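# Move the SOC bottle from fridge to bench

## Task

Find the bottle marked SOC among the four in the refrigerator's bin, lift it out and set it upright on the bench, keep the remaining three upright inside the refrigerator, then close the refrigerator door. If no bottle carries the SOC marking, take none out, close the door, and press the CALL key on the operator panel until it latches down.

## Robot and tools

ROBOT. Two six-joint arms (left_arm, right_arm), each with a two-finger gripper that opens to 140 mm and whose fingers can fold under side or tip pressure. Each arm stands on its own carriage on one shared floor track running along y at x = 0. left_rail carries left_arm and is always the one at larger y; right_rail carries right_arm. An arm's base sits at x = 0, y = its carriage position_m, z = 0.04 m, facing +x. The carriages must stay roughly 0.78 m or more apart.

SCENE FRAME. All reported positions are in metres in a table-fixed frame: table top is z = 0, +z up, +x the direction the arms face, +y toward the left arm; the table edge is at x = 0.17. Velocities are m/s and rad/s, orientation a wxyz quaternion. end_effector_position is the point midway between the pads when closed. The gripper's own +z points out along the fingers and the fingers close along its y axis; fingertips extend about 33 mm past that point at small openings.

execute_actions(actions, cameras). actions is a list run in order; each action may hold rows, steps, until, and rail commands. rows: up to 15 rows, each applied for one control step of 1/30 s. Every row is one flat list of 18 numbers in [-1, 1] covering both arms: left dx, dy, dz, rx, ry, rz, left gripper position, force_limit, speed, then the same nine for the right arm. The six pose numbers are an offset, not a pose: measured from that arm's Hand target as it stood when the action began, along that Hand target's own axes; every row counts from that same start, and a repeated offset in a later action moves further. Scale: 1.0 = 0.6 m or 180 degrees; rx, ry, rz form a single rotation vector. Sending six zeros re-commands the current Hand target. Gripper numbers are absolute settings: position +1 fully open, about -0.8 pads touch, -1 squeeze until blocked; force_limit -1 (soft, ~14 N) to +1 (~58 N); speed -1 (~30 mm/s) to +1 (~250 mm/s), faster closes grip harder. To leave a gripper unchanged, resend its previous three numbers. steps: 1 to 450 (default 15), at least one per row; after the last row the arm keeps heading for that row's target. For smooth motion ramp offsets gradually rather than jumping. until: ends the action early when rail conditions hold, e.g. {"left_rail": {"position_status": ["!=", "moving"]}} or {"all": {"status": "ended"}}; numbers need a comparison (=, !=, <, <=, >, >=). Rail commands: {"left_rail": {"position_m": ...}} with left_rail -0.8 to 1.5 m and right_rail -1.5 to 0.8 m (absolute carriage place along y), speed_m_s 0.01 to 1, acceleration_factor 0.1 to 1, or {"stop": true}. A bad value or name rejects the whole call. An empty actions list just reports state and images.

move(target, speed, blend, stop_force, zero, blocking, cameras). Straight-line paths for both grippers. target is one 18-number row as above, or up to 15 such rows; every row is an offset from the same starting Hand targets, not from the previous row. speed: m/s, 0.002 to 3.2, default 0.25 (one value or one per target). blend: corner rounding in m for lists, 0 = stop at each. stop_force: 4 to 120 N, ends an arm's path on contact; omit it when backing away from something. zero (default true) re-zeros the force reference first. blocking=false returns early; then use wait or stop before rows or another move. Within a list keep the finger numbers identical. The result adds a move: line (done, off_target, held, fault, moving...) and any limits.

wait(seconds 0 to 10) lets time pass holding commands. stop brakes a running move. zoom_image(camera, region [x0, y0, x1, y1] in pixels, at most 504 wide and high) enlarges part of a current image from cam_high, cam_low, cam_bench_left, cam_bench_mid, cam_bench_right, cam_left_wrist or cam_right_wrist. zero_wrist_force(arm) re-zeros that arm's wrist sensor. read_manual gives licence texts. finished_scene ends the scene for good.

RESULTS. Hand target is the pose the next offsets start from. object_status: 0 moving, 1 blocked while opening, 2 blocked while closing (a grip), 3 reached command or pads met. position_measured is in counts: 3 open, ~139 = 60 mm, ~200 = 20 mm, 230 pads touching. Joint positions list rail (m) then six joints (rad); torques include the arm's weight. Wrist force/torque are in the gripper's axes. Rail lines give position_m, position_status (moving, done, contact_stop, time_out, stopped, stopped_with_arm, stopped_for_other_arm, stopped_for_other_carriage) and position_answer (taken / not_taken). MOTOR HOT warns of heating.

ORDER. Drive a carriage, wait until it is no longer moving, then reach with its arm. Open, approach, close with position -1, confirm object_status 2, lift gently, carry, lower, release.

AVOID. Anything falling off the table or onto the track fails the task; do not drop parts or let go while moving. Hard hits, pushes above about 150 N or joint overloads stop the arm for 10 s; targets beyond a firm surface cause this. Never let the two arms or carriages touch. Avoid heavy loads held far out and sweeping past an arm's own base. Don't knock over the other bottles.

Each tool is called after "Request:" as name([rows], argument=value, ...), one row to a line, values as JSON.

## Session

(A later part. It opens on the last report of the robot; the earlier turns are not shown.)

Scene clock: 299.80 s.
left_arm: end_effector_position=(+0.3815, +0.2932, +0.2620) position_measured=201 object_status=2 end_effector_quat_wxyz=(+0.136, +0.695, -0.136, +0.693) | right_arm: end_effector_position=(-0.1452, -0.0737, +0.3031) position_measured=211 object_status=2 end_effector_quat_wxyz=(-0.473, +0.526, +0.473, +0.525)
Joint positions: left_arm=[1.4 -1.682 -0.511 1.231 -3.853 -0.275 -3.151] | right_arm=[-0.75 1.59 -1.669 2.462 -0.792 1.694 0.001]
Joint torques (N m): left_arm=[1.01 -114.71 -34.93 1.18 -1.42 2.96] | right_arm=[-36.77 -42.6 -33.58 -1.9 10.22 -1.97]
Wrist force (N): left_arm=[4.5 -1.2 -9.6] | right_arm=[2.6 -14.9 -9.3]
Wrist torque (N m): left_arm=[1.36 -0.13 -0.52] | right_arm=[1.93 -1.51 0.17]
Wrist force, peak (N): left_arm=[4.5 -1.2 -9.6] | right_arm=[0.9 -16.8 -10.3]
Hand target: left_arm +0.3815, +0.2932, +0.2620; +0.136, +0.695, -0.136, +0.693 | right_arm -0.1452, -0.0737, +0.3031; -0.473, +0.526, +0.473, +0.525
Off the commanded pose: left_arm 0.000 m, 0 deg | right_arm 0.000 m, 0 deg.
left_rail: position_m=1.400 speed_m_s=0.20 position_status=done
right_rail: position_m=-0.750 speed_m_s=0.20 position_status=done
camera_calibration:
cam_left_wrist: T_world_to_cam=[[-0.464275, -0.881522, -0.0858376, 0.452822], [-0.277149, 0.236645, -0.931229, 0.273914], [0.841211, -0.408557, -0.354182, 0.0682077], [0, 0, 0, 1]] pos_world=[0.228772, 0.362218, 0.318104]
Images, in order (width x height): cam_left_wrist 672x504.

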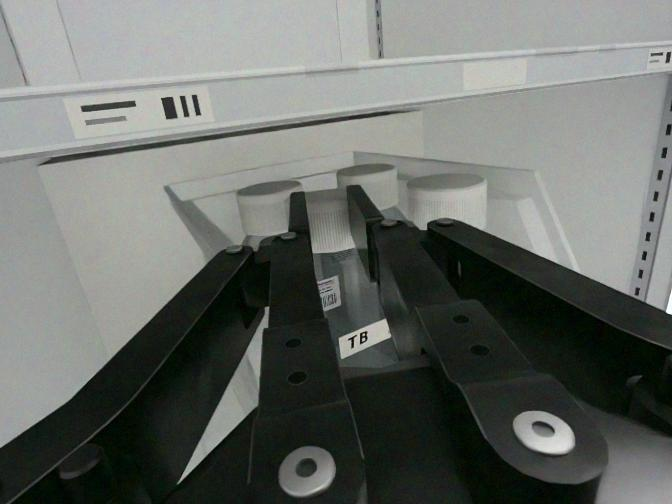

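Request:
execute_actions([
  {"rows":[[0,0,0,0,0,0,-0.17,0.6,-0.7,0,0,0,0,0,0,-1,0.2,-1]],"steps":30},
], cameras=["cam_left_wrist"])

Request:
zoom_image(camera="cam_left_wrist", region=[150, 100, 450, 325])

Request:
move(target=[0,0.003,0.037,0,0,0,-0.17,0.6,-0.7,0,0,0,0,0,0,-1,0.2,-1], speed=0.03, stop_force=8, cameras=["cam_left_wrist"])

Request:
zoom_image(camera="cam_left_wrist", region=[150, 100, 450, 325])

Scene clock: 301.77 s.
left_arm: end_effector_position=(+0.3815, +0.2932, +0.2620) position_measured=150 object_status=3 end_effector_quat_wxyz=(+0.136, +0.695, -0.136, +0.693) | right_arm: end_effector_position=(-0.1452, -0.0737, +0.3031) position_measured=211 object_status=2 end_effector_quat_wxyz=(-0.473, +0.526, +0.473, +0.525)
Joint positions: left_arm=[1.4 -1.682 -0.511 1.231 -3.853 -0.275 -3.151] | right_arm=[-0.75 1.59 -1.669 2.462 -0.792 1.694 0.001]
Joint torques (N m): left_arm=[-4.19 -115.85 -29.98 0.19 -0.69 1.64] | right_arm=[-32.36 -40.66 -33.57 -2.04 9.82 -1.99]
Wrist force (N): left_arm=[-1.1 4.9 -2.0] | right_arm=[1.9 -16.6 -9.1]
Wrist torque (N m): left_arm=[1.59 -0.13 -0.58] | right_arm=[1.90 -1.50 0.18]
Wrist force, peak (N): left_arm=[3.3 -1.0 -10.2] | right_arm=[3.3 -16.9 -10.1]
Hand target: left_arm +0.3815, +0.2932, +0.2620; +0.136, +0.695, -0.136, +0.693 | right_arm -0.1452, -0.0737, +0.3031; -0.473, +0.526, +0.473, +0.525
Off the commanded pose: left_arm 0.000 m, 0 deg | right_arm 0.000 m, 0 deg.
left_rail: position_m=1.400 speed_m_s=0.20 position_status=done
right_rail: position_m=-0.750 speed_m_s=0.20 position_status=done
camera_calibration:
cam_left_wrist: T_world_to_cam=[[-0.464275, -0.881522, -0.0858376, 0.452813], [-0.277149, 0.236645, -0.931229, 0.273821], [0.841211, -0.408557, -0.354182, 0.0681723], [0, 0, 0, 1]] pos_world=[0.228772, 0.362218, 0.318004]
Images, in order (width x height): cam_left_wrist 672x504.

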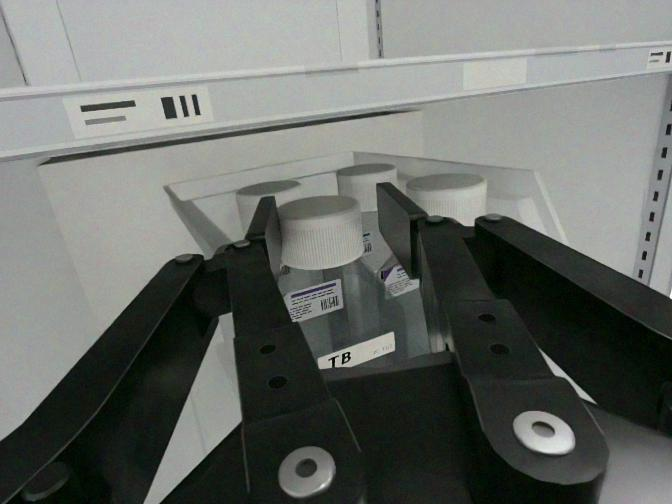

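Scaled by 1.680 from the camera's 672x504 image, which has a finer 960x720 frame.

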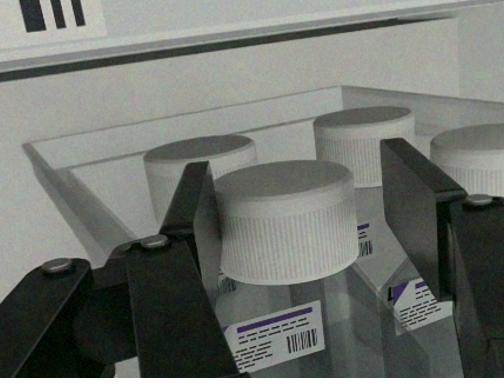

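Scene clock: 303.67 s.
left_arm: end_effector_position=(+0.4014, +0.2832, +0.2619) position_measured=150 object_status=3 end_effector_quat_wxyz=(+0.136, +0.695, -0.136, +0.693) | right_arm: end_effector_position=(-0.1452, -0.0737, +0.3031) position_measured=211 object_status=2 end_effector_quat_wxyz=(-0.473, +0.526, +0.473, +0.525)
Joint positions: left_arm=[1.4 -1.661 -0.495 1.196 -3.834 -0.296 -3.15] | right_arm=[-0.75 1.59 -1.669 2.462 -0.792 1.694 0.001]
Joint torques (N m): left_arm=[18.6 -110.73 -45 2.28 -2.07 4.02] | right_arm=[-32.57 -42.06 -34.57 -2.35 10.18 -1.81]
Wrist force (N): left_arm=[1.8 4.0 -9.5] | right_arm=[3.4 -15.0 -9.6]
Wrist torque (N m): left_arm=[1.99 -0.33 -0.46] | right_arm=[1.93 -1.64 0.17]
Wrist force, peak (N): left_arm=[1.8 4.0 -9.5] | right_arm=[3.2 -16.4 -10.6]
Hand target: left_arm +0.4014, +0.2832, +0.2619; +0.136, +0.695, -0.136, +0.693 | right_arm -0.1452, -0.0737, +0.3031; -0.473, +0.526, +0.473, +0.525
Off the commanded pose: left_arm 0.000 m, 0 deg | right_arm 0.000 m, 0 deg.
left_rail: position_m=1.400 speed_m_s=0.20 position_status=done
right_rail: position_m=-0.750 speed_m_s=0.20 position_status=done
move: done
camera_calibration:
cam_left_wrist: T_world_to_cam=[[-0.464275, -0.881522, -0.0858376, 0.453149], [-0.277149, 0.236645, -0.931229, 0.281727], [0.841211, -0.408557, -0.354182, 0.0473058], [0, 0, 0, 1]] pos_world=[0.248672, 0.352118, 0.318004]
Images, in order (width x height): cam_left_wrist 672x504.

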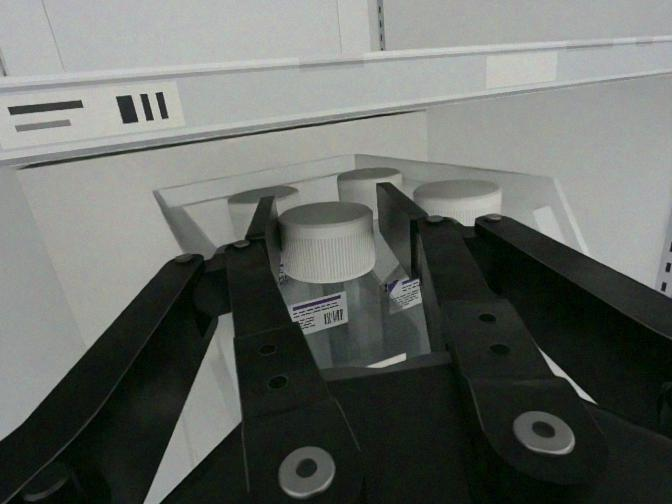

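Scaled by 1.680 from the camera's 672x504 image, which has a finer 960x720 frame.

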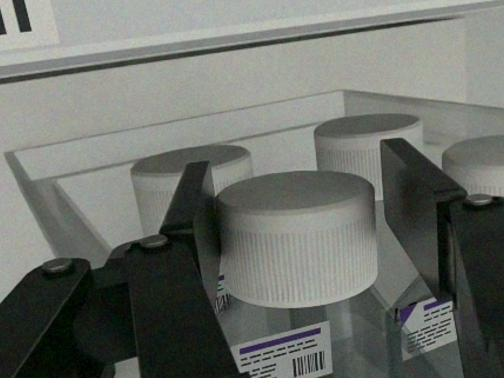

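Request:
execute_actions([
  {"rows":[[0,0,0,0,0,0,-1,0.6,-1,0,0,0,0,0,0,-1,0.2,-1]],"steps":60},
], cameras=["cam_left_wrist"])

Scene clock: 306.13 s.
left_arm: end_effector_position=(+0.4014, +0.2832, +0.2619) position_measured=161 object_status=2 end_effector_quat_wxyz=(+0.136, +0.695, -0.136, +0.693) | right_arm: end_effector_position=(-0.1452, -0.0737, +0.3031) position_measured=211 object_status=2 end_effector_quat_wxyz=(-0.473, +0.526, +0.473, +0.525)
Joint positions: left_arm=[1.4 -1.661 -0.495 1.196 -3.834 -0.296 -3.15] | right_arm=[-0.75 1.59 -1.669 2.462 -0.792 1.694 0.001]
Joint torques (N m): left_arm=[3 -123.17 -44.19 1.54 -2.4 2.64] | right_arm=[-27.15 -41.79 -34.01 -1.79 10.43 -1.93]
Wrist force (N): left_arm=[-1.2 0.2 -10.4] | right_arm=[2.3 -15.3 -10.2]
Wrist torque (N m): left_arm=[1.82 -0.40 -0.36] | right_arm=[1.85 -1.50 0.17]
Wrist force, peak (N): left_arm=[2.1 1.8 -12.3] | right_arm=[2.2 -15.7 -10.0]
Hand target: left_arm +0.4014, +0.2832, +0.2619; +0.136, +0.695, -0.136, +0.693 | right_arm -0.1452, -0.0737, +0.3031; -0.473, +0.526, +0.473, +0.525
Off the commanded pose: left_arm 0.000 m, 0 deg | right_arm 0.000 m, 0 deg.
left_rail: position_m=1.400 speed_m_s=0.20 position_status=done
right_rail: position_m=-0.750 speed_m_s=0.20 position_status=done
camera_calibration:
cam_left_wrist: T_world_to_cam=[[-0.464262, -0.881519, -0.0859363, 0.453176], [-0.277085, 0.236713, -0.931231, 0.281687], [0.84124, -0.408524, -0.354152, 0.0472777], [0, 0, 0, 1]] pos_world=[0.248672, 0.352118, 0.318004]
Images, in order (width x height): cam_left_wrist 672x504.

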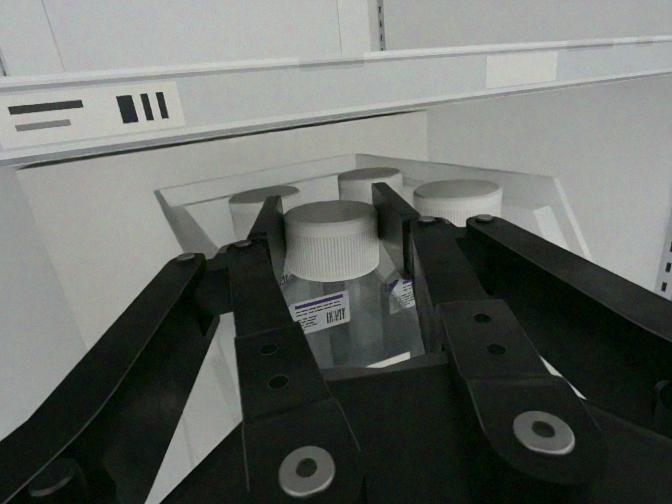

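Request:
move([
  [0.02,0,0,0,0,0,-1,0.6,-1,0,0,0,0,0,0,-1,0.2,-1],
  [0.02,0.028,-0.0695,0,0,0,-1,0.6,-1,0,0,0,0,0,0,-1,0.2,-1],
], speed=0.03, stop_force=12, cameras=["cam_left_wrist"])

Scene clock: 309.50 s.
left_arm: end_effector_position=(+0.3565, +0.2833, +0.2741) position_measured=161 object_status=2 end_effector_quat_wxyz=(+0.136, +0.695, -0.136, +0.693) | right_arm: end_effector_position=(-0.1452, -0.0737, +0.3031) position_measured=211 object_status=2 end_effector_quat_wxyz=(-0.473, +0.526, +0.473, +0.525)
Joint positions: left_arm=[1.4 -1.706 -0.513 1.209 -3.827 -0.251 -3.152] | right_arm=[-0.75 1.59 -1.669 2.462 -0.792 1.694 0.001]
Joint torques (N m): left_arm=[-20.31 -142.11 -31.55 -3.96 0.56 -3.74] | right_arm=[-24.14 -42.06 -34.13 -2.24 10.04 -1.84]
Wrist force (N): left_arm=[-1.3 0.6 -0.5] | right_arm=[2.1 -16.7 -10.1]
Wrist torque (N m): left_arm=[1.71 0.08 0.35] | right_arm=[1.96 -1.57 0.17]
Wrist force, peak (N): left_arm=[-3.1 0.4 -10.6] | right_arm=[3.7 -17.1 -10.3]
Hand target: left_arm +0.3565, +0.2833, +0.2741; +0.136, +0.695, -0.136, +0.693 | right_arm -0.1452, -0.0737, +0.3031; -0.473, +0.526, +0.473, +0.525
Off the commanded pose: left_arm 0.000 m, 0 deg | right_arm 0.000 m, 0 deg.
left_rail: position_m=1.400 speed_m_s=0.20 position_status=done
right_rail: position_m=-0.750 speed_m_s=0.20 position_status=done
move: done
camera_calibration:
cam_left_wrist: T_world_to_cam=[[-0.464275, -0.881522, -0.0858376, 0.433518], [-0.277149, 0.236645, -0.931229, 0.280503], [0.841211, -0.408557, -0.354182, 0.0894435], [0, 0, 0, 1]] pos_world=[0.203772, 0.352318, 0.330104]
Images, in order (width x height): cam_left_wrist 672x504.

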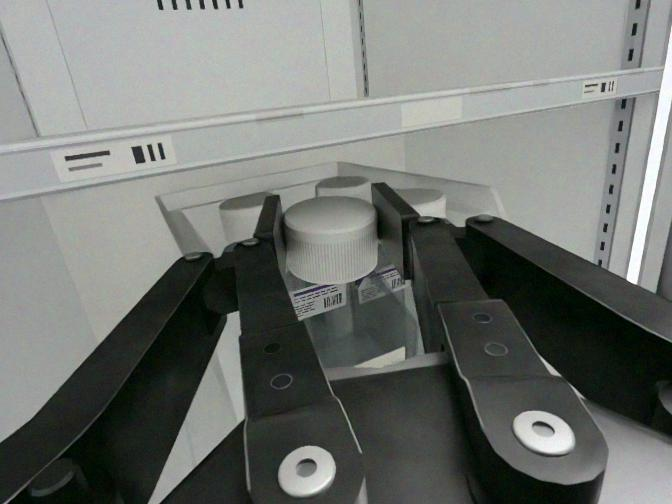

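Request:
move([
  [0.0017,0.0195,-0.0482,0,0.0618,0.025,-1,0.6,-1,0,0,0,0,0,0,-1,0.2,-1],
], speed=0.03, cameras=["cam_left_wrist"])

Scene clock: 314.03 s.
left_arm: end_effector_position=(+0.3253, +0.2834, +0.2752) position_measured=161 object_status=2 end_effector_quat_wxyz=(+0.121, +0.619, -0.149, +0.762) | right_arm: end_effector_position=(-0.1452, -0.0737, +0.3031) position_measured=211 object_status=2 end_effector_quat_wxyz=(-0.473, +0.526, +0.473, +0.525)
Joint positions: left_arm=[1.4 -1.731 -0.357 0.944 -4.425 -0.301 -2.389] | right_arm=[-0.75 1.59 -1.669 2.462 -0.792 1.694 0.001]
Joint torques (N m): left_arm=[-15.41 -120.22 -45.99 -0.59 -4.38 3.64] | right_arm=[-18.47 -41.11 -34.74 -2 10.11 -1.51]
Wrist force (N): left_arm=[-4.0 5.4 -3.1] | right_arm=[3.4 -17.0 -9.7]
Wrist torque (N m): left_arm=[1.54 -0.29 -0.65] | right_arm=[1.85 -1.54 0.17]
Wrist force, peak (N): left_arm=[-4.7 6.0 -3.6] | right_arm=[3.7 -17.0 -10.5]
Hand target: left_arm +0.3253, +0.2834, +0.2752; +0.121, +0.619, -0.149, +0.762 | right_arm -0.1452, -0.0737, +0.3031; -0.473, +0.526, +0.473, +0.525
Off the commanded pose: left_arm 0.000 m, 0 deg | right_arm 0.000 m, 0 deg.
left_rail: position_m=1.400 speed_m_s=0.20 position_status=done
right_rail: position_m=-0.750 speed_m_s=0.20 position_status=done
move: done
camera_calibration:
cam_left_wrist: T_world_to_cam=[[-0.436553, -0.881456, -0.180156, 0.4361], [-0.0776009, 0.236391, -0.968554, 0.21836], [0.896325, -0.408846, -0.171599, 0.0480227], [0, 0, 0, 1]] pos_world=[0.164282, 0.352418, 0.2983]
Images, in order (width x height): cam_left_wrist 672x504.

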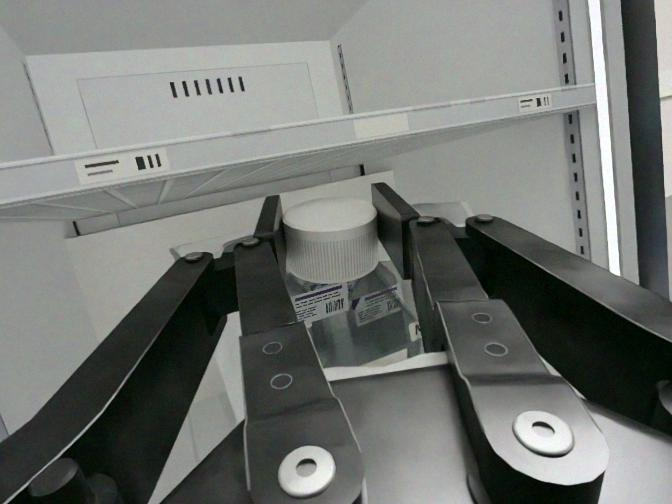

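Request:
move([
  [0.0645,0.0025,-0.0065,0,0,0,-1,0.6,-1,0,0,0,0,0,0,-1,0.2,-1],
  [0.107,0.0237,-0.0583,0,0,0,-1,0.6,-1,0,0,0,0,0,0,-1,0.2,-1],
], speed=0.03, stop_force=10, cameras=["cam_left_wrist"])

Scene clock: 318.80 s.
left_arm: end_effector_position=(+0.3199, +0.2834, +0.2917) position_measured=161 object_status=2 end_effector_quat_wxyz=(+0.121, +0.619, -0.149, +0.762) | right_arm: end_effector_position=(-0.1452, -0.0737, +0.3031) position_measured=211 object_status=2 end_effector_quat_wxyz=(-0.473, +0.526, +0.473, +0.525)
Joint positions: left_arm=[1.4 -1.737 -0.375 0.946 -4.422 -0.297 -2.376] | right_arm=[-0.75 1.59 -1.669 2.462 -0.792 1.694 0.001]
Joint torques (N m): left_arm=[8.79 -126.26 -48.07 -0.09 -4.18 -3.5] | right_arm=[-13.81 -40 -33.68 -1.93 10.3 -1.03]
Wrist force (N): left_arm=[-7.8 5.1 0.0] | right_arm=[3.0 -15.3 -9.7]
Wrist torque (N m): left_arm=[1.51 -0.58 -0.66] | right_arm=[1.80 -1.63 0.17]
Wrist force, peak (N): left_arm=[-30.7 11.1 7.3] | right_arm=[5.5 -17.5 -10.6]
Hand target: left_arm +0.3199, +0.2834, +0.2917; +0.121, +0.619, -0.149, +0.762 (not the last commanded pose) | right_arm -0.1452, -0.0737, +0.3031; -0.473, +0.526, +0.473, +0.525
Off the commanded pose: left_arm 0.059 m, 0 deg | right_arm 0.000 m, 0 deg.
left_rail: position_m=1.400 speed_m_s=0.20 position_status=done
right_rail: position_m=-0.750 speed_m_s=0.20 position_status=done
move: contact (left_arm); path passed 0 of 2 targets
camera_calibration:
cam_left_wrist: T_world_to_cam=[[-0.436495, -0.881491, -0.180124, 0.436708], [-0.0775251, 0.236309, -0.96858, 0.233947], [0.89636, -0.408816, -0.171485, 0.0556427], [0, 0, 0, 1]] pos_world=[0.158882, 0.352418, 0.3148]
Images, in order (width x height): cam_left_wrist 672x504.

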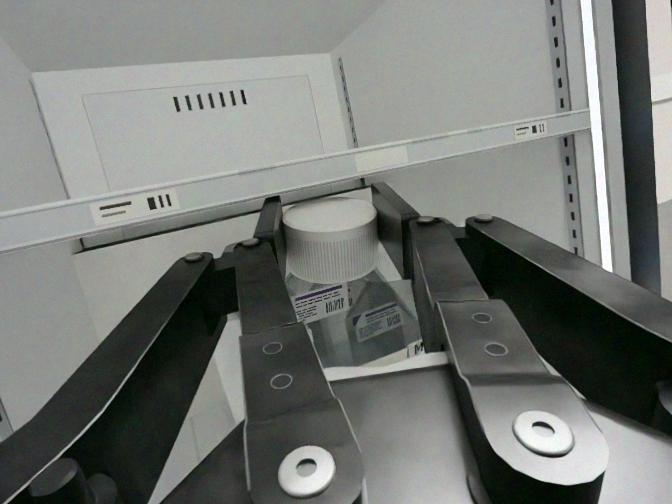

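Request:
move([
  [-0.012,0,0,0,0,0,-1,0.6,-1,0,0,0,0,0,0,-1,0.2,-1],
  [-0.005,0.0134,-0.0328,0,0.0412,0.0168,-1,0.6,-1,0,0,0,0,0,0,-1,0.2,-1],
], speed=0.03, cameras=["cam_left_wrist"])

Scene clock: 323.00 s.
left_arm: end_effector_position=(+0.2998, +0.2834, +0.2844) position_measured=161 object_status=2 end_effector_quat_wxyz=(+0.110, +0.564, -0.157, +0.803) | right_arm: end_effector_position=(-0.1452, -0.0737, +0.3031) position_measured=211 object_status=2 end_effector_quat_wxyz=(-0.473, +0.526, +0.473, +0.525)
Joint positions: left_arm=[1.4 -1.745 -0.309 0.859 -4.651 -0.394 -2.085] | right_arm=[-0.75 1.59 -1.669 2.462 -0.792 1.694 0.001]
Joint torques (N m): left_arm=[-21.4 -124.47 -47.72 0.98 -4.69 3.16] | right_arm=[-4.7 -37.74 -34.57 -2.3 9.99 -1.26]
Wrist force (N): left_arm=[-3.3 2.4 -0.5] | right_arm=[2.6 -15.2 -9.7]
Wrist torque (N m): left_arm=[1.68 -0.39 -0.15] | right_arm=[1.88 -1.63 0.17]
Wrist force, peak (N): left_arm=[-9.5 5.3 -0.5] | right_arm=[3.0 -15.2 -9.9]
Hand target: left_arm +0.2997, +0.2834, +0.2844; +0.110, +0.564, -0.157, +0.803 | right_arm -0.1452, -0.0737, +0.3031; -0.473, +0.526, +0.473, +0.525
Off the commanded pose: left_arm 0.000 m, 0 deg | right_arm 0.000 m, 0 deg.
left_rail: position_m=1.400 speed_m_s=0.20 position_status=done
right_rail: position_m=-0.750 speed_m_s=0.20 position_status=done
move: done
camera_calibration:
cam_left_wrist: T_world_to_cam=[[-0.407216, -0.881436, -0.239261, 0.434606], [0.0579614, 0.236497, -0.969902, 0.185011], [0.911491, -0.408827, -0.0452158, 0.0320321], [0, 0, 0, 1]] pos_world=[0.137058, 0.352418, 0.284875]
Images, in order (width x height): cam_left_wrist 672x504.

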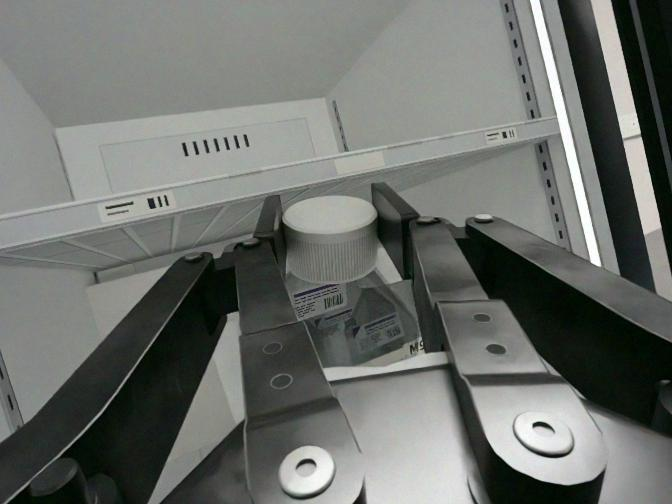

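Request:
move([
  [0.085,-0.0037,0.009,0,0,0,-1,0.6,-1,0,0,0,0,0,0,-1,0.2,-1],
  [0.151,0.046,-0.1135,0,0,0,-1,0.6,-1,0,0,0,0,0,0,-1,0.2,-1],
], speed=0.03, stop_force=10, cameras=["cam_left_wrist"])

Scene clock: 326.23 s.
left_arm: end_effector_position=(+0.2898, +0.2834, +0.3263) position_measured=161 object_status=2 end_effector_quat_wxyz=(+0.110, +0.564, -0.157, +0.803) | right_arm: end_effector_position=(-0.1452, -0.0737, +0.3031) position_measured=211 object_status=2 end_effector_quat_wxyz=(-0.473, +0.526, +0.473, +0.525)
Joint positions: left_arm=[1.4 -1.755 -0.354 0.868 -4.636 -0.388 -2.062] | right_arm=[-0.75 1.59 -1.669 2.462 -0.792 1.694 0.001]
Joint torques (N m): left_arm=[14.54 -123.99 -47.39 0.83 -2.59 -3.76] | right_arm=[-3.61 -38.76 -35.27 -2.21 10.32 -1.21]
Wrist force (N): left_arm=[-3.2 4.4 -2.9] | right_arm=[3.2 -14.9 -9.9]
Wrist torque (N m): left_arm=[1.27 -0.35 -0.45] | right_arm=[1.89 -1.62 0.17]
Wrist force, peak (N): left_arm=[-20.8 7.8 -11.5] | right_arm=[4.2 -15.2 -9.9]
Hand target: left_arm +0.2898, +0.2834, +0.3263; +0.110, +0.564, -0.157, +0.803 (not the last commanded pose) | right_arm -0.1452, -0.0737, +0.3031; -0.473, +0.526, +0.473, +0.525
Off the commanded pose: left_arm 0.092 m, 0 deg | right_arm 0.000 m, 0 deg.
left_rail: position_m=1.400 speed_m_s=0.20 position_status=done
right_rail: position_m=-0.750 speed_m_s=0.20 position_status=done
move: contact (left_arm); path passed 0 of 2 targets
camera_calibration:
cam_left_wrist: T_world_to_cam=[[-0.407087, -0.881472, -0.239347, 0.440624], [0.058149, 0.2365, -0.96989, 0.226194], [0.911537, -0.408747, -0.0450195, 0.0428523], [0, 0, 0, 1]] pos_world=[0.127158, 0.352418, 0.326774]
Images, in order (width x height): cam_left_wrist 672x504.

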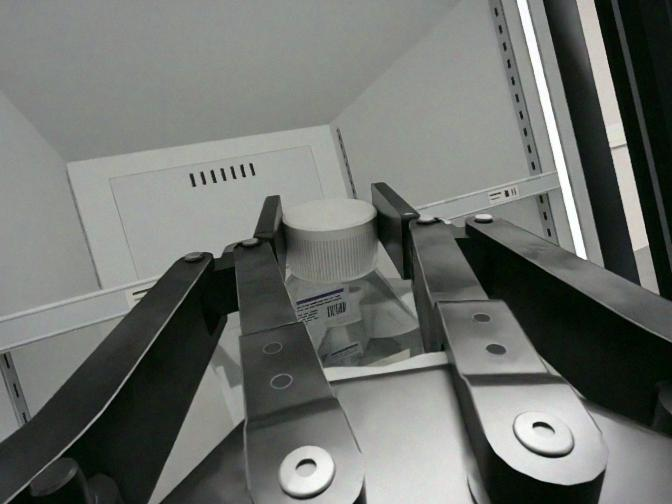

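Request:
move([
  [0.011,0.0185,-0.0457,0,0,0,-1,0.6,-1,0,0,0,0,0,0,-1,0.2,-1],
], speed=0.03, stop_force=12, cameras=[])

Request:
move([
  [0.085,-0.0037,0.009,0,0,0,-1,0.6,-1,0,0,0,0,0,0,-1,0.2,-1],
  [0.151,0.046,-0.1135,0,0,0,-1,0.6,-1,0,0,0,0,0,0,-1,0.2,-1],
], speed=0.03, stop_force=12, cameras=["cam_left_wrist"])

Scene clock: 328.83 s.
left_arm: end_effector_position=(+0.2597, +0.2835, +0.3225) position_measured=161 object_status=2 end_effector_quat_wxyz=(+0.110, +0.564, -0.157, +0.803) | right_arm: end_effector_position=(-0.1452, -0.0737, +0.3031) position_measured=211 object_status=2 end_effector_quat_wxyz=(-0.473, +0.526, +0.473, +0.525)
Joint positions: left_arm=[1.4 -1.785 -0.348 0.85 -4.688 -0.372 -1.993] | right_arm=[-0.75 1.59 -1.669 2.462 -0.792 1.694 0.001]
Joint torques (N m): left_arm=[-18.57 -123.14 -47.76 1.31 -2.14 3.85] | right_arm=[-1.11 -37.75 -34.94 -2.5 10.12 -0.66]
Wrist force (N): left_arm=[-5.3 1.7 -1.9] | right_arm=[2.6 -15.3 -10.1]
Wrist torque (N m): left_arm=[1.56 -0.13 -0.08] | right_arm=[1.91 -1.61 0.17]
Wrist force, peak (N): left_arm=[-3.6 4.9 -3.4] | right_arm=[3.4 -16.0 -10.1]
Hand target: left_arm +0.2597, +0.2835, +0.3225; +0.110, +0.564, -0.157, +0.803 | right_arm -0.1452, -0.0737, +0.3031; -0.473, +0.526, +0.473, +0.525
Off the commanded pose: left_arm 0.000 m, 0 deg | right_arm 0.000 m, 0 deg.
left_rail: position_m=1.400 speed_m_s=0.20 position_status=done
right_rail: position_m=-0.750 speed_m_s=0.20 position_status=done
move: done
No camera images: "cameras" was empty.

Scene clock: 334.63 s.
left_arm: end_effector_position=(+0.1599, +0.2835, +0.3827) position_measured=161 object_status=2 end_effector_quat_wxyz=(+0.110, +0.564, -0.157, +0.803) | right_arm: end_effector_position=(-0.1452, -0.0737, +0.3031) position_measured=211 object_status=2 end_effector_quat_wxyz=(-0.473, +0.526, +0.473, +0.525)
Joint positions: left_arm=[1.4 -1.884 -0.391 0.77 -4.813 -0.333 -1.73] | right_arm=[-0.75 1.59 -1.669 2.462 -0.792 1.694 0.001]
Joint torques (N m): left_arm=[-14.38 -124.48 -49.66 2.28 -2.1 3.86] | right_arm=[-1.29 -36.07 -36.65 -2.32 9.89 -0.81]
Wrist force (N): left_arm=[-3.5 5.1 -4.4] | right_arm=[2.0 -14.8 -9.3]
Wrist torque (N m): left_arm=[1.32 -0.37 -0.71] | right_arm=[1.90 -1.46 0.17]
Wrist force, peak (N): left_arm=[-3.9 6.8 -4.9] | right_arm=[2.8 -15.8 -9.8]
Hand target: left_arm +0.1599, +0.2835, +0.3827; +0.110, +0.564, -0.157, +0.803 | right_arm -0.1452, -0.0737, +0.3031; -0.473, +0.526, +0.473, +0.525
Off the commanded pose: left_arm 0.000 m, 0 deg | right_arm 0.000 m, 0 deg.
left_rail: position_m=1.400 speed_m_s=0.20 position_status=done
right_rail: position_m=-0.750 speed_m_s=0.20 position_status=done
move: done
camera_calibration:
cam_left_wrist: T_world_to_cam=[[-0.407087, -0.881472, -0.239347, 0.40129], [0.058149, 0.2365, -0.96989, 0.288432], [0.911537, -0.408747, -0.0450195, 0.163932], [0, 0, 0, 1]] pos_world=[-0.00284221, 0.352518, 0.383174]
Images, in order (width x height): cam_left_wrist 672x504.

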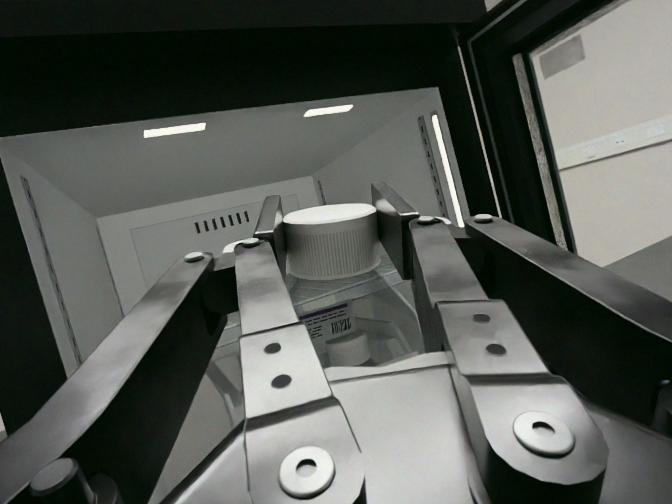

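Request:
execute_actions(actions=[], cameras=["cam_right_wrist","cam_bench_mid"])

Request:
zoom_image(camera="cam_right_wrist", region=[330, 0, 672, 250])

Scene clock: 335.00 s.
left_arm: end_effector_position=(+0.1598, +0.2835, +0.3827) position_measured=161 object_status=2 end_effector_quat_wxyz=(+0.110, +0.564, -0.157, +0.803) | right_arm: end_effector_position=(-0.1452, -0.0737, +0.3031) position_measured=211 object_status=2 end_effector_quat_wxyz=(-0.473, +0.526, +0.473, +0.525)
Joint positions: left_arm=[1.4 -1.884 -0.391 0.77 -4.813 -0.333 -1.73] | right_arm=[-0.75 1.59 -1.669 2.462 -0.792 1.694 0.001]
Joint velocities: within noise
Joint torques (N m): left_arm=[-14.56 -124.22 -49.7 2.35 -2.3 4.26] | right_arm=[-2.75 -36.08 -36.69 -2.51 9.97 -0.46]
Wrist force (N): left_arm=[-3.2 4.5 -4.3] | right_arm=[3.9 -14.8 -9.6]
Wrist torque (N m): left_arm=[1.18 -0.38 -0.71] | right_arm=[1.89 -1.62 0.18]
Wrist force, peak (N): left_arm=[-3.4 4.8 -5.0] | right_arm=[3.6 -15.2 -9.9]
Hand target: left_arm +0.1599, +0.2835, +0.3827; +0.110, +0.564, -0.157, +0.803 | right_arm -0.1452, -0.0737, +0.3031; -0.473, +0.526, +0.473, +0.525
Tool commands: left_gripper/position=-1.0 left_gripper/force_limit=+0.6 left_gripper/speed=-1.0 right_gripper/position=-1.0 right_gripper/force_limit=+0.2 right_gripper/speed=-1.0
Off the commanded pose: left_arm 0.000 m, 0 deg | right_arm 0.000 m, 0 deg.
left_rail: position_m=1.400 speed_m_s=0.20 position_status=done
right_rail: position_m=-0.750 speed_m_s=0.20 position_status=done
camera_calibration:
cam_right_wrist: T_world_to_cam=[[0.974416, -0.215529, -0.063726, 0.138491], [-0.135503, -0.337154, -0.931647, 0.231473], [0.179312, 0.916447, -0.357733, 0.393391], [0, 0, 0, 1]] pos_world=[-0.174122, -0.252631, 0.365206]
Images, in order (width x height): cam_bench_mid 672x504, cam_right_wrist 672x504.

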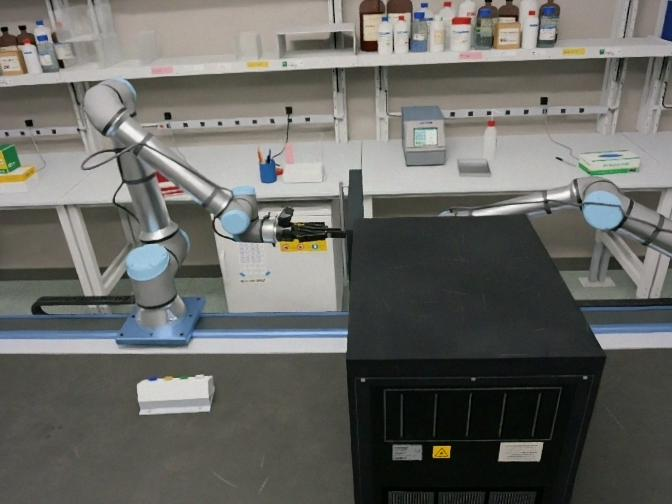

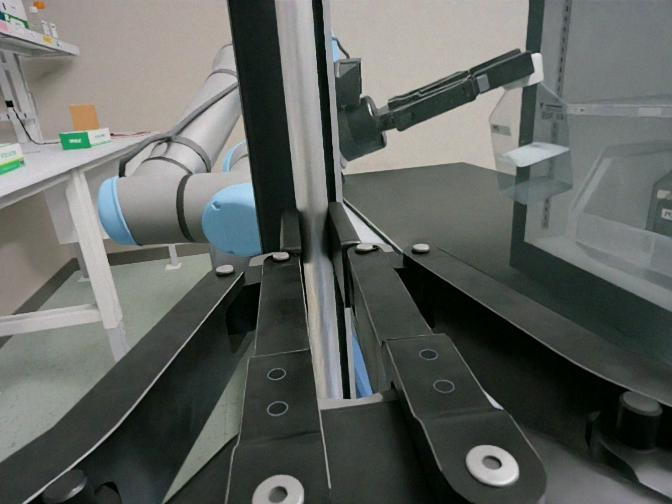

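Scaled by 1.474 from the camera's 672x504 image, which has a finer 960x720 frame.

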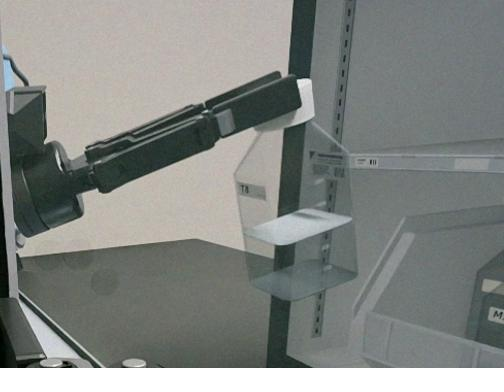

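Request:
move(target=[0.034,-0.222,-0.191,-0.209,-0.0845,-0.0739,-1,0.6,-1,0,0,0,0,0,0,-1,0.2,-1], speed=0.1, cameras=["cam_left_wrist"])

Request:
execute_actions([
  {"left_rail":{"position_m":1.5,"speed_m_s":0.15,"acceleration_factor":0.3},"steps":100,"until":{"left_rail":{"position_status":["!=","moving"]}}},
], cameras=[])

Request:
move(target=[-0.133,-0.353,-0.2775,0,0,0,-1,0.6,-1,0,0,0,0,0,0,-1,0.2,-1], speed=0.12, cameras=["cam_left_wrist","cam_bench_left"])

Scene clock: 341.27 s.
left_arm: end_effector_position=(+0.1003, +0.4500, +0.3829) position_measured=161 object_status=2 end_effector_quat_wxyz=(+0.354, +0.612, -0.354, +0.612) | right_arm: end_effector_position=(-0.1452, -0.0737, +0.3031) position_measured=211 object_status=2 end_effector_quat_wxyz=(-0.473, +0.526, +0.473, +0.525)
Joint positions: left_arm=[1.4 -1.944 -1.016 2.009 -4.135 -0.676 -3.141] | right_arm=[-0.75 1.59 -1.669 2.462 -0.792 1.694 0.001]
Joint torques (N m): left_arm=[15.35 -99.2 -21.51 -0.3 -0.79 -4.19] | right_arm=[-1.53 -33.17 -36.64 -2.03 9.95 -0.35]
Wrist force (N): left_arm=[-3.7 3.9 -2.5] | right_arm=[3.1 -14.8 -9.7]
Wrist torque (N m): left_arm=[1.21 -0.31 -0.40] | right_arm=[1.91 -1.51 0.18]
Wrist force, peak (N): left_arm=[-4.3 5.3 -3.8] | right_arm=[3.7 -15.6 -9.8]
Hand target: left_arm +0.1003, +0.4501, +0.3829; +0.354, +0.612, -0.354, +0.612 | right_arm -0.1452, -0.0737, +0.3031; -0.473, +0.526, +0.473, +0.525
Off the commanded pose: left_arm 0.000 m, 0 deg | right_arm 0.000 m, 0 deg.
left_rail: position_m=1.400 speed_m_s=0.20 position_status=done
right_rail: position_m=-0.750 speed_m_s=0.20 position_status=done
move: done
camera_calibration:
cam_left_wrist: T_world_to_cam=[[-0.908315, -0.409132, -0.0870316, 0.303175], [-0.0706469, 0.355131, -0.932143, 0.197792], [0.412278, -0.840531, -0.351475, 0.64798], [0, 0, 0, 1]] pos_world=[0.0222038, 0.598444, 0.438505]
Images, in order (width x height): cam_left_wrist 672x504.

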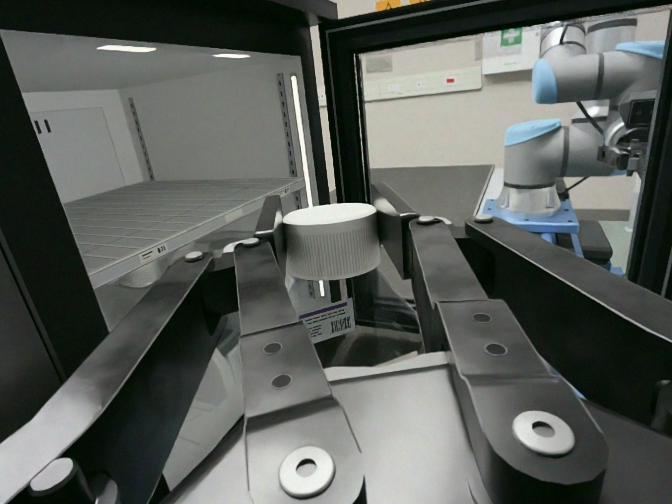

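Scene clock: 342.60 s.
left_arm: end_effector_position=(+0.1003, +0.5501, +0.3829) position_measured=161 object_status=2 end_effector_quat_wxyz=(+0.354, +0.612, -0.354, +0.612) | right_arm: end_effector_position=(-0.1452, -0.0737, +0.3031) position_measured=211 object_status=2 end_effector_quat_wxyz=(-0.473, +0.526, +0.473, +0.525)
Joint positions: left_arm=[1.5 -1.944 -1.017 2.009 -4.135 -0.676 -3.141] | right_arm=[-0.75 1.59 -1.669 2.462 -0.792 1.694 0.001]
Joint torques (N m): left_arm=[10.94 -92.18 -27.59 -0.18 -1.16 -3.87] | right_arm=[-3.49 -35.24 -36.96 -2.41 9.85 -0.63]
Wrist force (N): left_arm=[-3.6 3.2 -2.8] | right_arm=[2.1 -14.8 -9.5]
Wrist torque (N m): left_arm=[1.06 -0.33 -0.40] | right_arm=[1.89 -1.47 0.17]
Wrist force, peak (N): left_arm=[-3.9 4.7 -1.9] | right_arm=[3.7 -15.3 -10.0]
Hand target: left_arm +0.1003, +0.5501, +0.3829; +0.354, +0.612, -0.354, +0.612 | right_arm -0.1452, -0.0737, +0.3031; -0.473, +0.526, +0.473, +0.525
Tool commands: left_gripper/position=-1.0 left_gripper/force_limit=+0.6 left_gripper/speed=-1.0 right_gripper/position=-1.0 right_gripper/force_limit=+0.2 right_gripper/speed=-1.0
Off the commanded pose: left_arm 0.000 m, 0 deg | right_arm 0.000 m, 0 deg.
left_rail: position_m=1.500 speed_m_s=0.15 position_status=done
right_rail: position_m=-0.750 speed_m_s=0.20 position_status=done
No camera images: "cameras" was empty.

Scene clock: 345.60 s.
left_arm: end_effector_position=(+0.2010, +0.7998, +0.3032) position_measured=161 object_status=2 end_effector_quat_wxyz=(+0.354, +0.612, -0.354, +0.612) | right_arm: end_effector_position=(-0.1452, -0.0737, +0.3031) position_measured=211 object_status=2 end_effector_quat_wxyz=(-0.473, +0.526, +0.473, +0.525)
Joint positions: left_arm=[1.5 -1.936 -1.048 2.512 -4.606 -0.684 -3.141] | right_arm=[-0.75 1.59 -1.669 2.462 -0.792 1.694 0.001]
Joint torques (N m): left_arm=[-14.75 -46.43 -1.97 -6 2.25 4.01] | right_arm=[-1.65 -33.34 -37.58 -2.26 10.3 -0.21]
Wrist force (N): left_arm=[-3.8 3.5 -2.6] | right_arm=[3.0 -14.8 -9.6]
Wrist torque (N m): left_arm=[1.08 -0.26 -0.64] | right_arm=[1.90 -1.63 0.18]
Wrist force, peak (N): left_arm=[-4.7 4.2 -2.9] | right_arm=[3.9 -15.1 -10.2]
Hand target: left_arm +0.2011, +0.7999, +0.3031; +0.354, +0.612, -0.354, +0.612 | right_arm -0.1452, -0.0737, +0.3031; -0.473, +0.526, +0.473, +0.525
Off the commanded pose: left_arm 0.000 m, 0 deg | right_arm 0.000 m, 0 deg.
left_rail: position_m=1.500 speed_m_s=0.15 position_status=done
right_rail: position_m=-0.750 speed_m_s=0.20 position_status=done
move: done
camera_calibration:
cam_left_wrist: T_world_to_cam=[[-0.908489, -0.408787, -0.0868371, 0.530626], [-0.0708009, 0.35534, -0.932052, 0.00619134], [0.411868, -0.840611, -0.351765, 0.872617], [0, 0, 0, 1]] pos_world=[0.123103, 0.948244, 0.358805]
Images, in order (width x height): cam_bench_left 672x504, cam_left_wrist 672x504.

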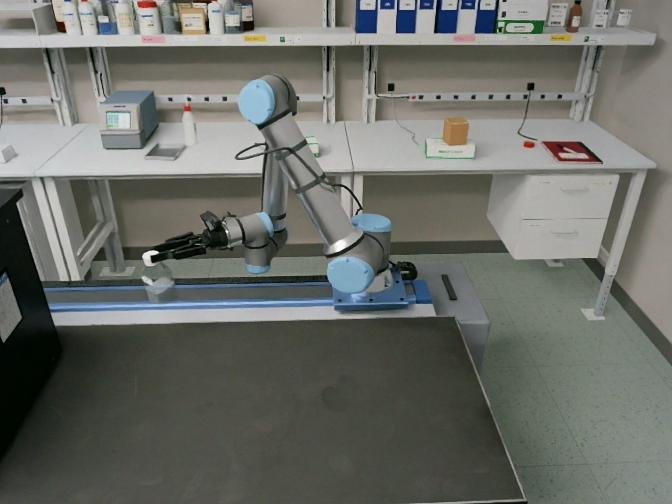

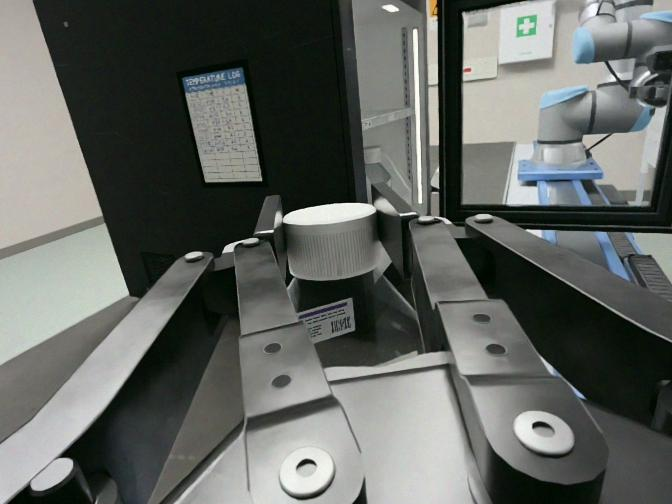

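Request:
move(target=[-0.15,-0.2305,0.1325,0,0,0,-1,0.6,-1,0,0,0,0,0,0,-1,0.2,-1], speed=0.12, cameras=[])

Request:
move(target=[-0.17,0,0,0,0,0,-1,0.6,-1,0,0,0,0,0,0,-1,0.2,-1], speed=0.02, stop_force=5, cameras=["cam_bench_left","cam_left_wrist"])

Scene clock: 348.13 s.
left_arm: end_effector_position=(+0.3605, +0.7999, +0.2132) position_measured=161 object_status=2 end_effector_quat_wxyz=(+0.354, +0.612, -0.354, +0.612) | right_arm: end_effector_position=(-0.1452, -0.0737, +0.3031) position_measured=211 object_status=2 end_effector_quat_wxyz=(-0.473, +0.526, +0.473, +0.525)
Joint positions: left_arm=[1.5 -1.53 -0.811 2.399 -4.73 -1.091 -3.141] | right_arm=[-0.75 1.59 -1.669 2.462 -0.792 1.694 0.001]
Joint torques (N m): left_arm=[12.29 -63.06 -11.42 -7.17 -1.75 3.96] | right_arm=[-1.42 -33.47 -37.87 -2.41 9.99 -0.3]
Wrist force (N): left_arm=[-4.1 4.7 -2.6] | right_arm=[3.6 -14.8 -9.6]
Wrist torque (N m): left_arm=[1.39 -0.14 -0.61] | right_arm=[1.90 -1.56 0.18]
Wrist force, peak (N): left_arm=[-5.0 4.5 -2.3] | right_arm=[2.6 -15.5 -9.6]
Hand target: left_arm +0.3606, +0.7998, +0.2132; +0.354, +0.612, -0.354, +0.612 | right_arm -0.1452, -0.0737, +0.3031; -0.473, +0.526, +0.473, +0.525
Off the commanded pose: left_arm 0.000 m, 0 deg | right_arm 0.000 m, 0 deg.
left_rail: position_m=1.500 speed_m_s=0.15 position_status=done
right_rail: position_m=-0.750 speed_m_s=0.20 position_status=done
move: done
No camera images: "cameras" was empty.

Scene clock: 350.50 s.
left_arm: end_effector_position=(+0.3606, +0.7999, +0.1891) position_measured=161 object_status=2 end_effector_quat_wxyz=(+0.354, +0.612, -0.354, +0.612) | right_arm: end_effector_position=(-0.1452, -0.0737, +0.3031) position_measured=211 object_status=2 end_effector_quat_wxyz=(-0.473, +0.526, +0.473, +0.525)
Joint positions: left_arm=[1.5 -1.529 -0.753 2.385 -4.773 -1.091 -3.141] | right_arm=[-0.75 1.59 -1.669 2.462 -0.792 1.694 0.001]
Joint torques (N m): left_arm=[11.79 -90.15 6.27 -1.61 -0.91 -1.01] | right_arm=[-4.25 -33.36 -37.88 -2.25 9.97 -0.04]
Wrist force (N): left_arm=[-3.8 4.9 -2.2] | right_arm=[2.6 -14.5 -9.4]
Wrist torque (N m): left_arm=[1.42 -0.26 -0.62] | right_arm=[1.97 -1.60 0.18]
Wrist force, peak (N): left_arm=[-4.5 4.6 -2.4] | right_arm=[3.9 -15.2 -10.1]
Hand target: left_arm +0.3606, +0.7999, +0.1891; +0.354, +0.612, -0.354, +0.612 (not the last commanded pose) | right_arm -0.1452, -0.0737, +0.3031; -0.473, +0.526, +0.473, +0.525
Off the commanded pose: left_arm 0.078 m, 0 deg | right_arm 0.000 m, 0 deg.
left_rail: position_m=1.500 speed_m_s=0.15 position_status=done
right_rail: position_m=-0.750 speed_m_s=0.20 position_status=done
move: held (left_arm; a check stopped the path); limits=held
pose unreachable (left arm): on one or more control steps of this call, first in action 0 (counted from 0), this arm could not follow its commanded pose, so it was not sent that pose on those steps. It may still have moved: this result reports where it is.
cause: moving toward the commanded pose would bring a part of the arm (just beyond joint 4 (elbow)) too close to the robot's own body.
camera_calibration:
cam_left_wrist: T_world_to_cam=[[-0.908499, -0.408739, -0.0869595, 0.66565], [-0.0706818, 0.355395, -0.93204, -0.0889877], [0.411866, -0.840611, -0.351767, 0.766873], [0, 0, 0, 1]] pos_world=[0.282603, 0.948344, 0.244705]
Images, in order (width x height): cam_bench_left 672x504, cam_left_wrist 672x504.

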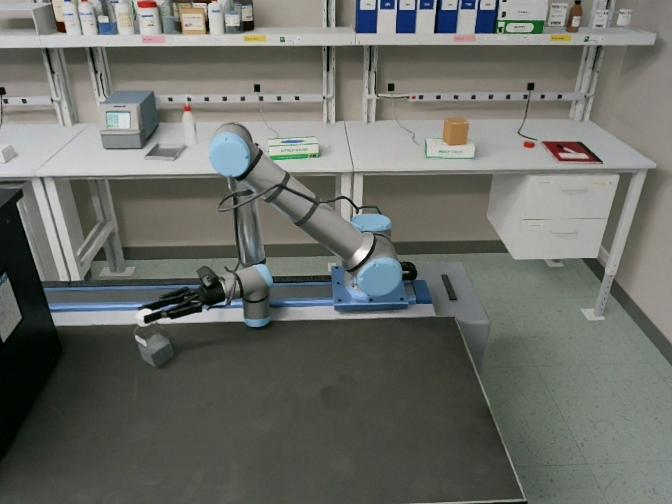

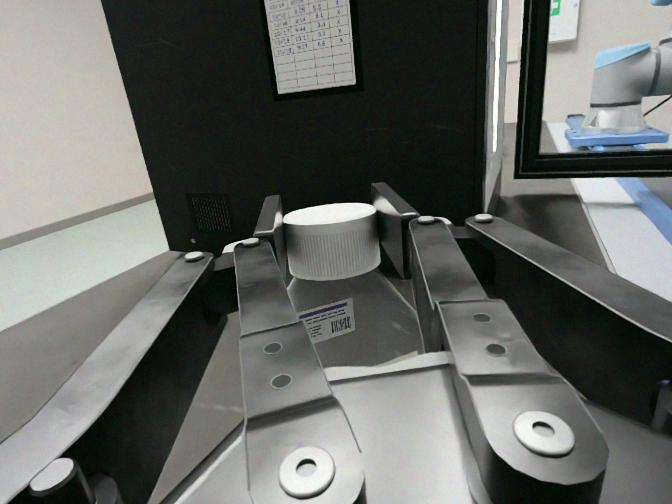

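Request:
move(target=[0.02,-0.202,0.1167,0,0,0,-1,0.6,-1,0,0,0,0,0,0,-1,0.2,-1], speed=0.12, cameras=[])

Request:
move(target=[-0.14,0,0,0,0,0,-1,0.6,-1,0,0,0,0,0,0,-1,0.2,-1], speed=0.02, stop_force=5, cameras=["cam_bench_left","cam_left_wrist"])

Request:
zoom_image(camera="cam_bench_left", region=[80, 250, 330, 440])

Scene clock: 352.63 s.
left_arm: end_effector_position=(+0.5004, +0.7995, +0.2011) position_measured=161 object_status=2 end_effector_quat_wxyz=(+0.354, +0.612, -0.354, +0.612) end_effector_velocity=(+0.001, +0.000, +0.000) end_effector_angular_velocity=(+0.001, +0.000, -0.001) | right_arm: end_effector_position=(-0.1452, -0.0737, +0.3031) position_measured=211 object_status=2 end_effector_quat_wxyz=(-0.473, +0.526, +0.473, +0.525)
Joint positions: left_arm=[1.5 -1.226 -0.776 2.249 -4.614 -1.395 -3.141] | right_arm=[-0.75 1.59 -1.669 2.462 -0.792 1.694 0.001]
Joint velocities: left_arm=[0 0.003 0 -0.002 0.003 -0.005 0] | right_arm=[within noise]
Joint torques (N m): left_arm=[12.56 -96.58 -18.35 -1.96 -1.56 -3.84] | right_arm=[-4.11 -32.21 -38.49 -2.71 10.37 -0.42]
Wrist force (N): left_arm=[-3.9 4.5 -1.5] | right_arm=[3.6 -14.8 -9.4]
Wrist torque (N m): left_arm=[1.36 -0.14 -0.62] | right_arm=[1.88 -1.54 0.17]
Wrist force, peak (N): left_arm=[-4.2 5.4 -3.4] | right_arm=[3.3 -15.2 -10.3]
Hand target: left_arm +0.5006, +0.7995, +0.2011; +0.354, +0.612, -0.354, +0.612 | right_arm -0.1452, -0.0737, +0.3031; -0.473, +0.526, +0.473, +0.525
Off the commanded pose: left_arm 0.000 m, 0 deg | right_arm 0.000 m, 0 deg.
left_rail: position_m=1.500 speed_m_s=0.15 position_status=done
right_rail: position_m=-0.750 speed_m_s=0.20 position_status=done
move: done
No camera images: "cameras" was empty.

Scene clock: 354.97 s.
left_arm: end_effector_position=(+0.5006, +0.7995, +0.1804) position_measured=161 object_status=2 end_effector_quat_wxyz=(+0.354, +0.612, -0.354, +0.612) | right_arm: end_effector_position=(-0.1452, -0.0737, +0.3031) position_measured=211 object_status=2 end_effector_quat_wxyz=(-0.473, +0.526, +0.473, +0.525)
Joint positions: left_arm=[1.5 -1.225 -0.733 2.237 -4.646 -1.395 -3.141] | right_arm=[-0.75 1.59 -1.669 2.462 -0.792 1.694 0.001]
Joint torques (N m): left_arm=[4.63 -92.77 0.13 -0.67 -1.37 -3.47] | right_arm=[-3.94 -33.31 -38.04 -2.27 10.05 -0.02]
Wrist force (N): left_arm=[0.5 3.8 -2.7] | right_arm=[3.9 -14.4 -9.5]
Wrist torque (N m): left_arm=[1.27 -0.05 -0.63] | right_arm=[1.98 -1.61 0.17]
Wrist force, peak (N): left_arm=[14.9 2.6 -5.3] | right_arm=[2.3 -15.5 -9.8]
Hand target: left_arm +0.5006, +0.7995, +0.1804; +0.354, +0.612, -0.354, +0.612 (not the last commanded pose) | right_arm -0.1452, -0.0737, +0.3031; -0.473, +0.526, +0.473, +0.525
Off the commanded pose: left_arm 0.063 m, 0 deg | right_arm 0.000 m, 0 deg.
left_rail: position_m=1.500 speed_m_s=0.15 position_status=done
right_rail: position_m=-0.750 speed_m_s=0.20 position_status=done
move: contact (left_arm)
camera_calibration:
cam_left_wrist: T_world_to_cam=[[-0.908482, -0.408785, -0.0869244, 0.791956], [-0.0707804, 0.355483, -0.931999, -0.0870167], [0.411887, -0.840551, -0.351884, 0.705812], [0, 0, 0, 1]] pos_world=[0.422603, 0.947944, 0.236105]
Images, in order (width x height): cam_bench_left 672x504, cam_left_wrist 672x504.

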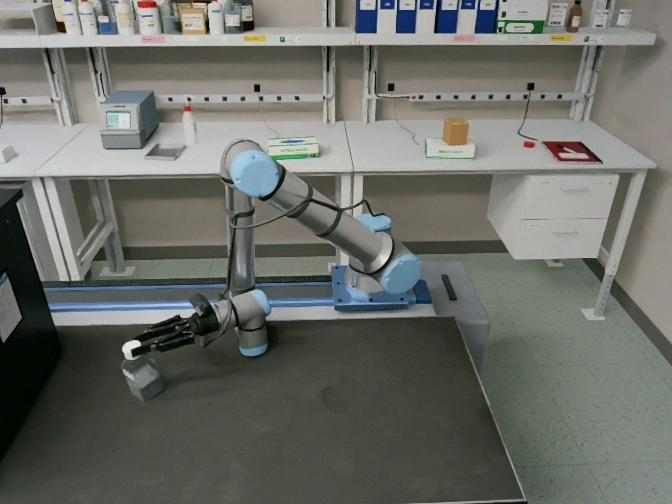

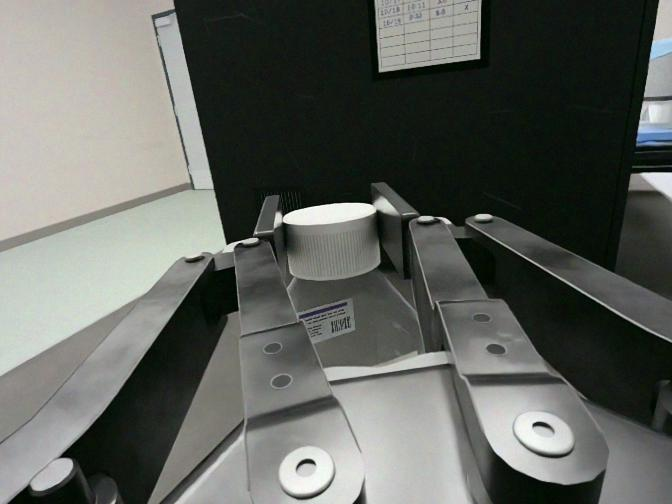

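Scaled by 2.016 from the camera's 672x504 image, which has a finer 960x720 frame.

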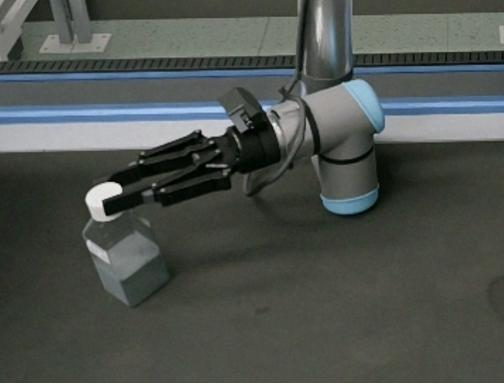

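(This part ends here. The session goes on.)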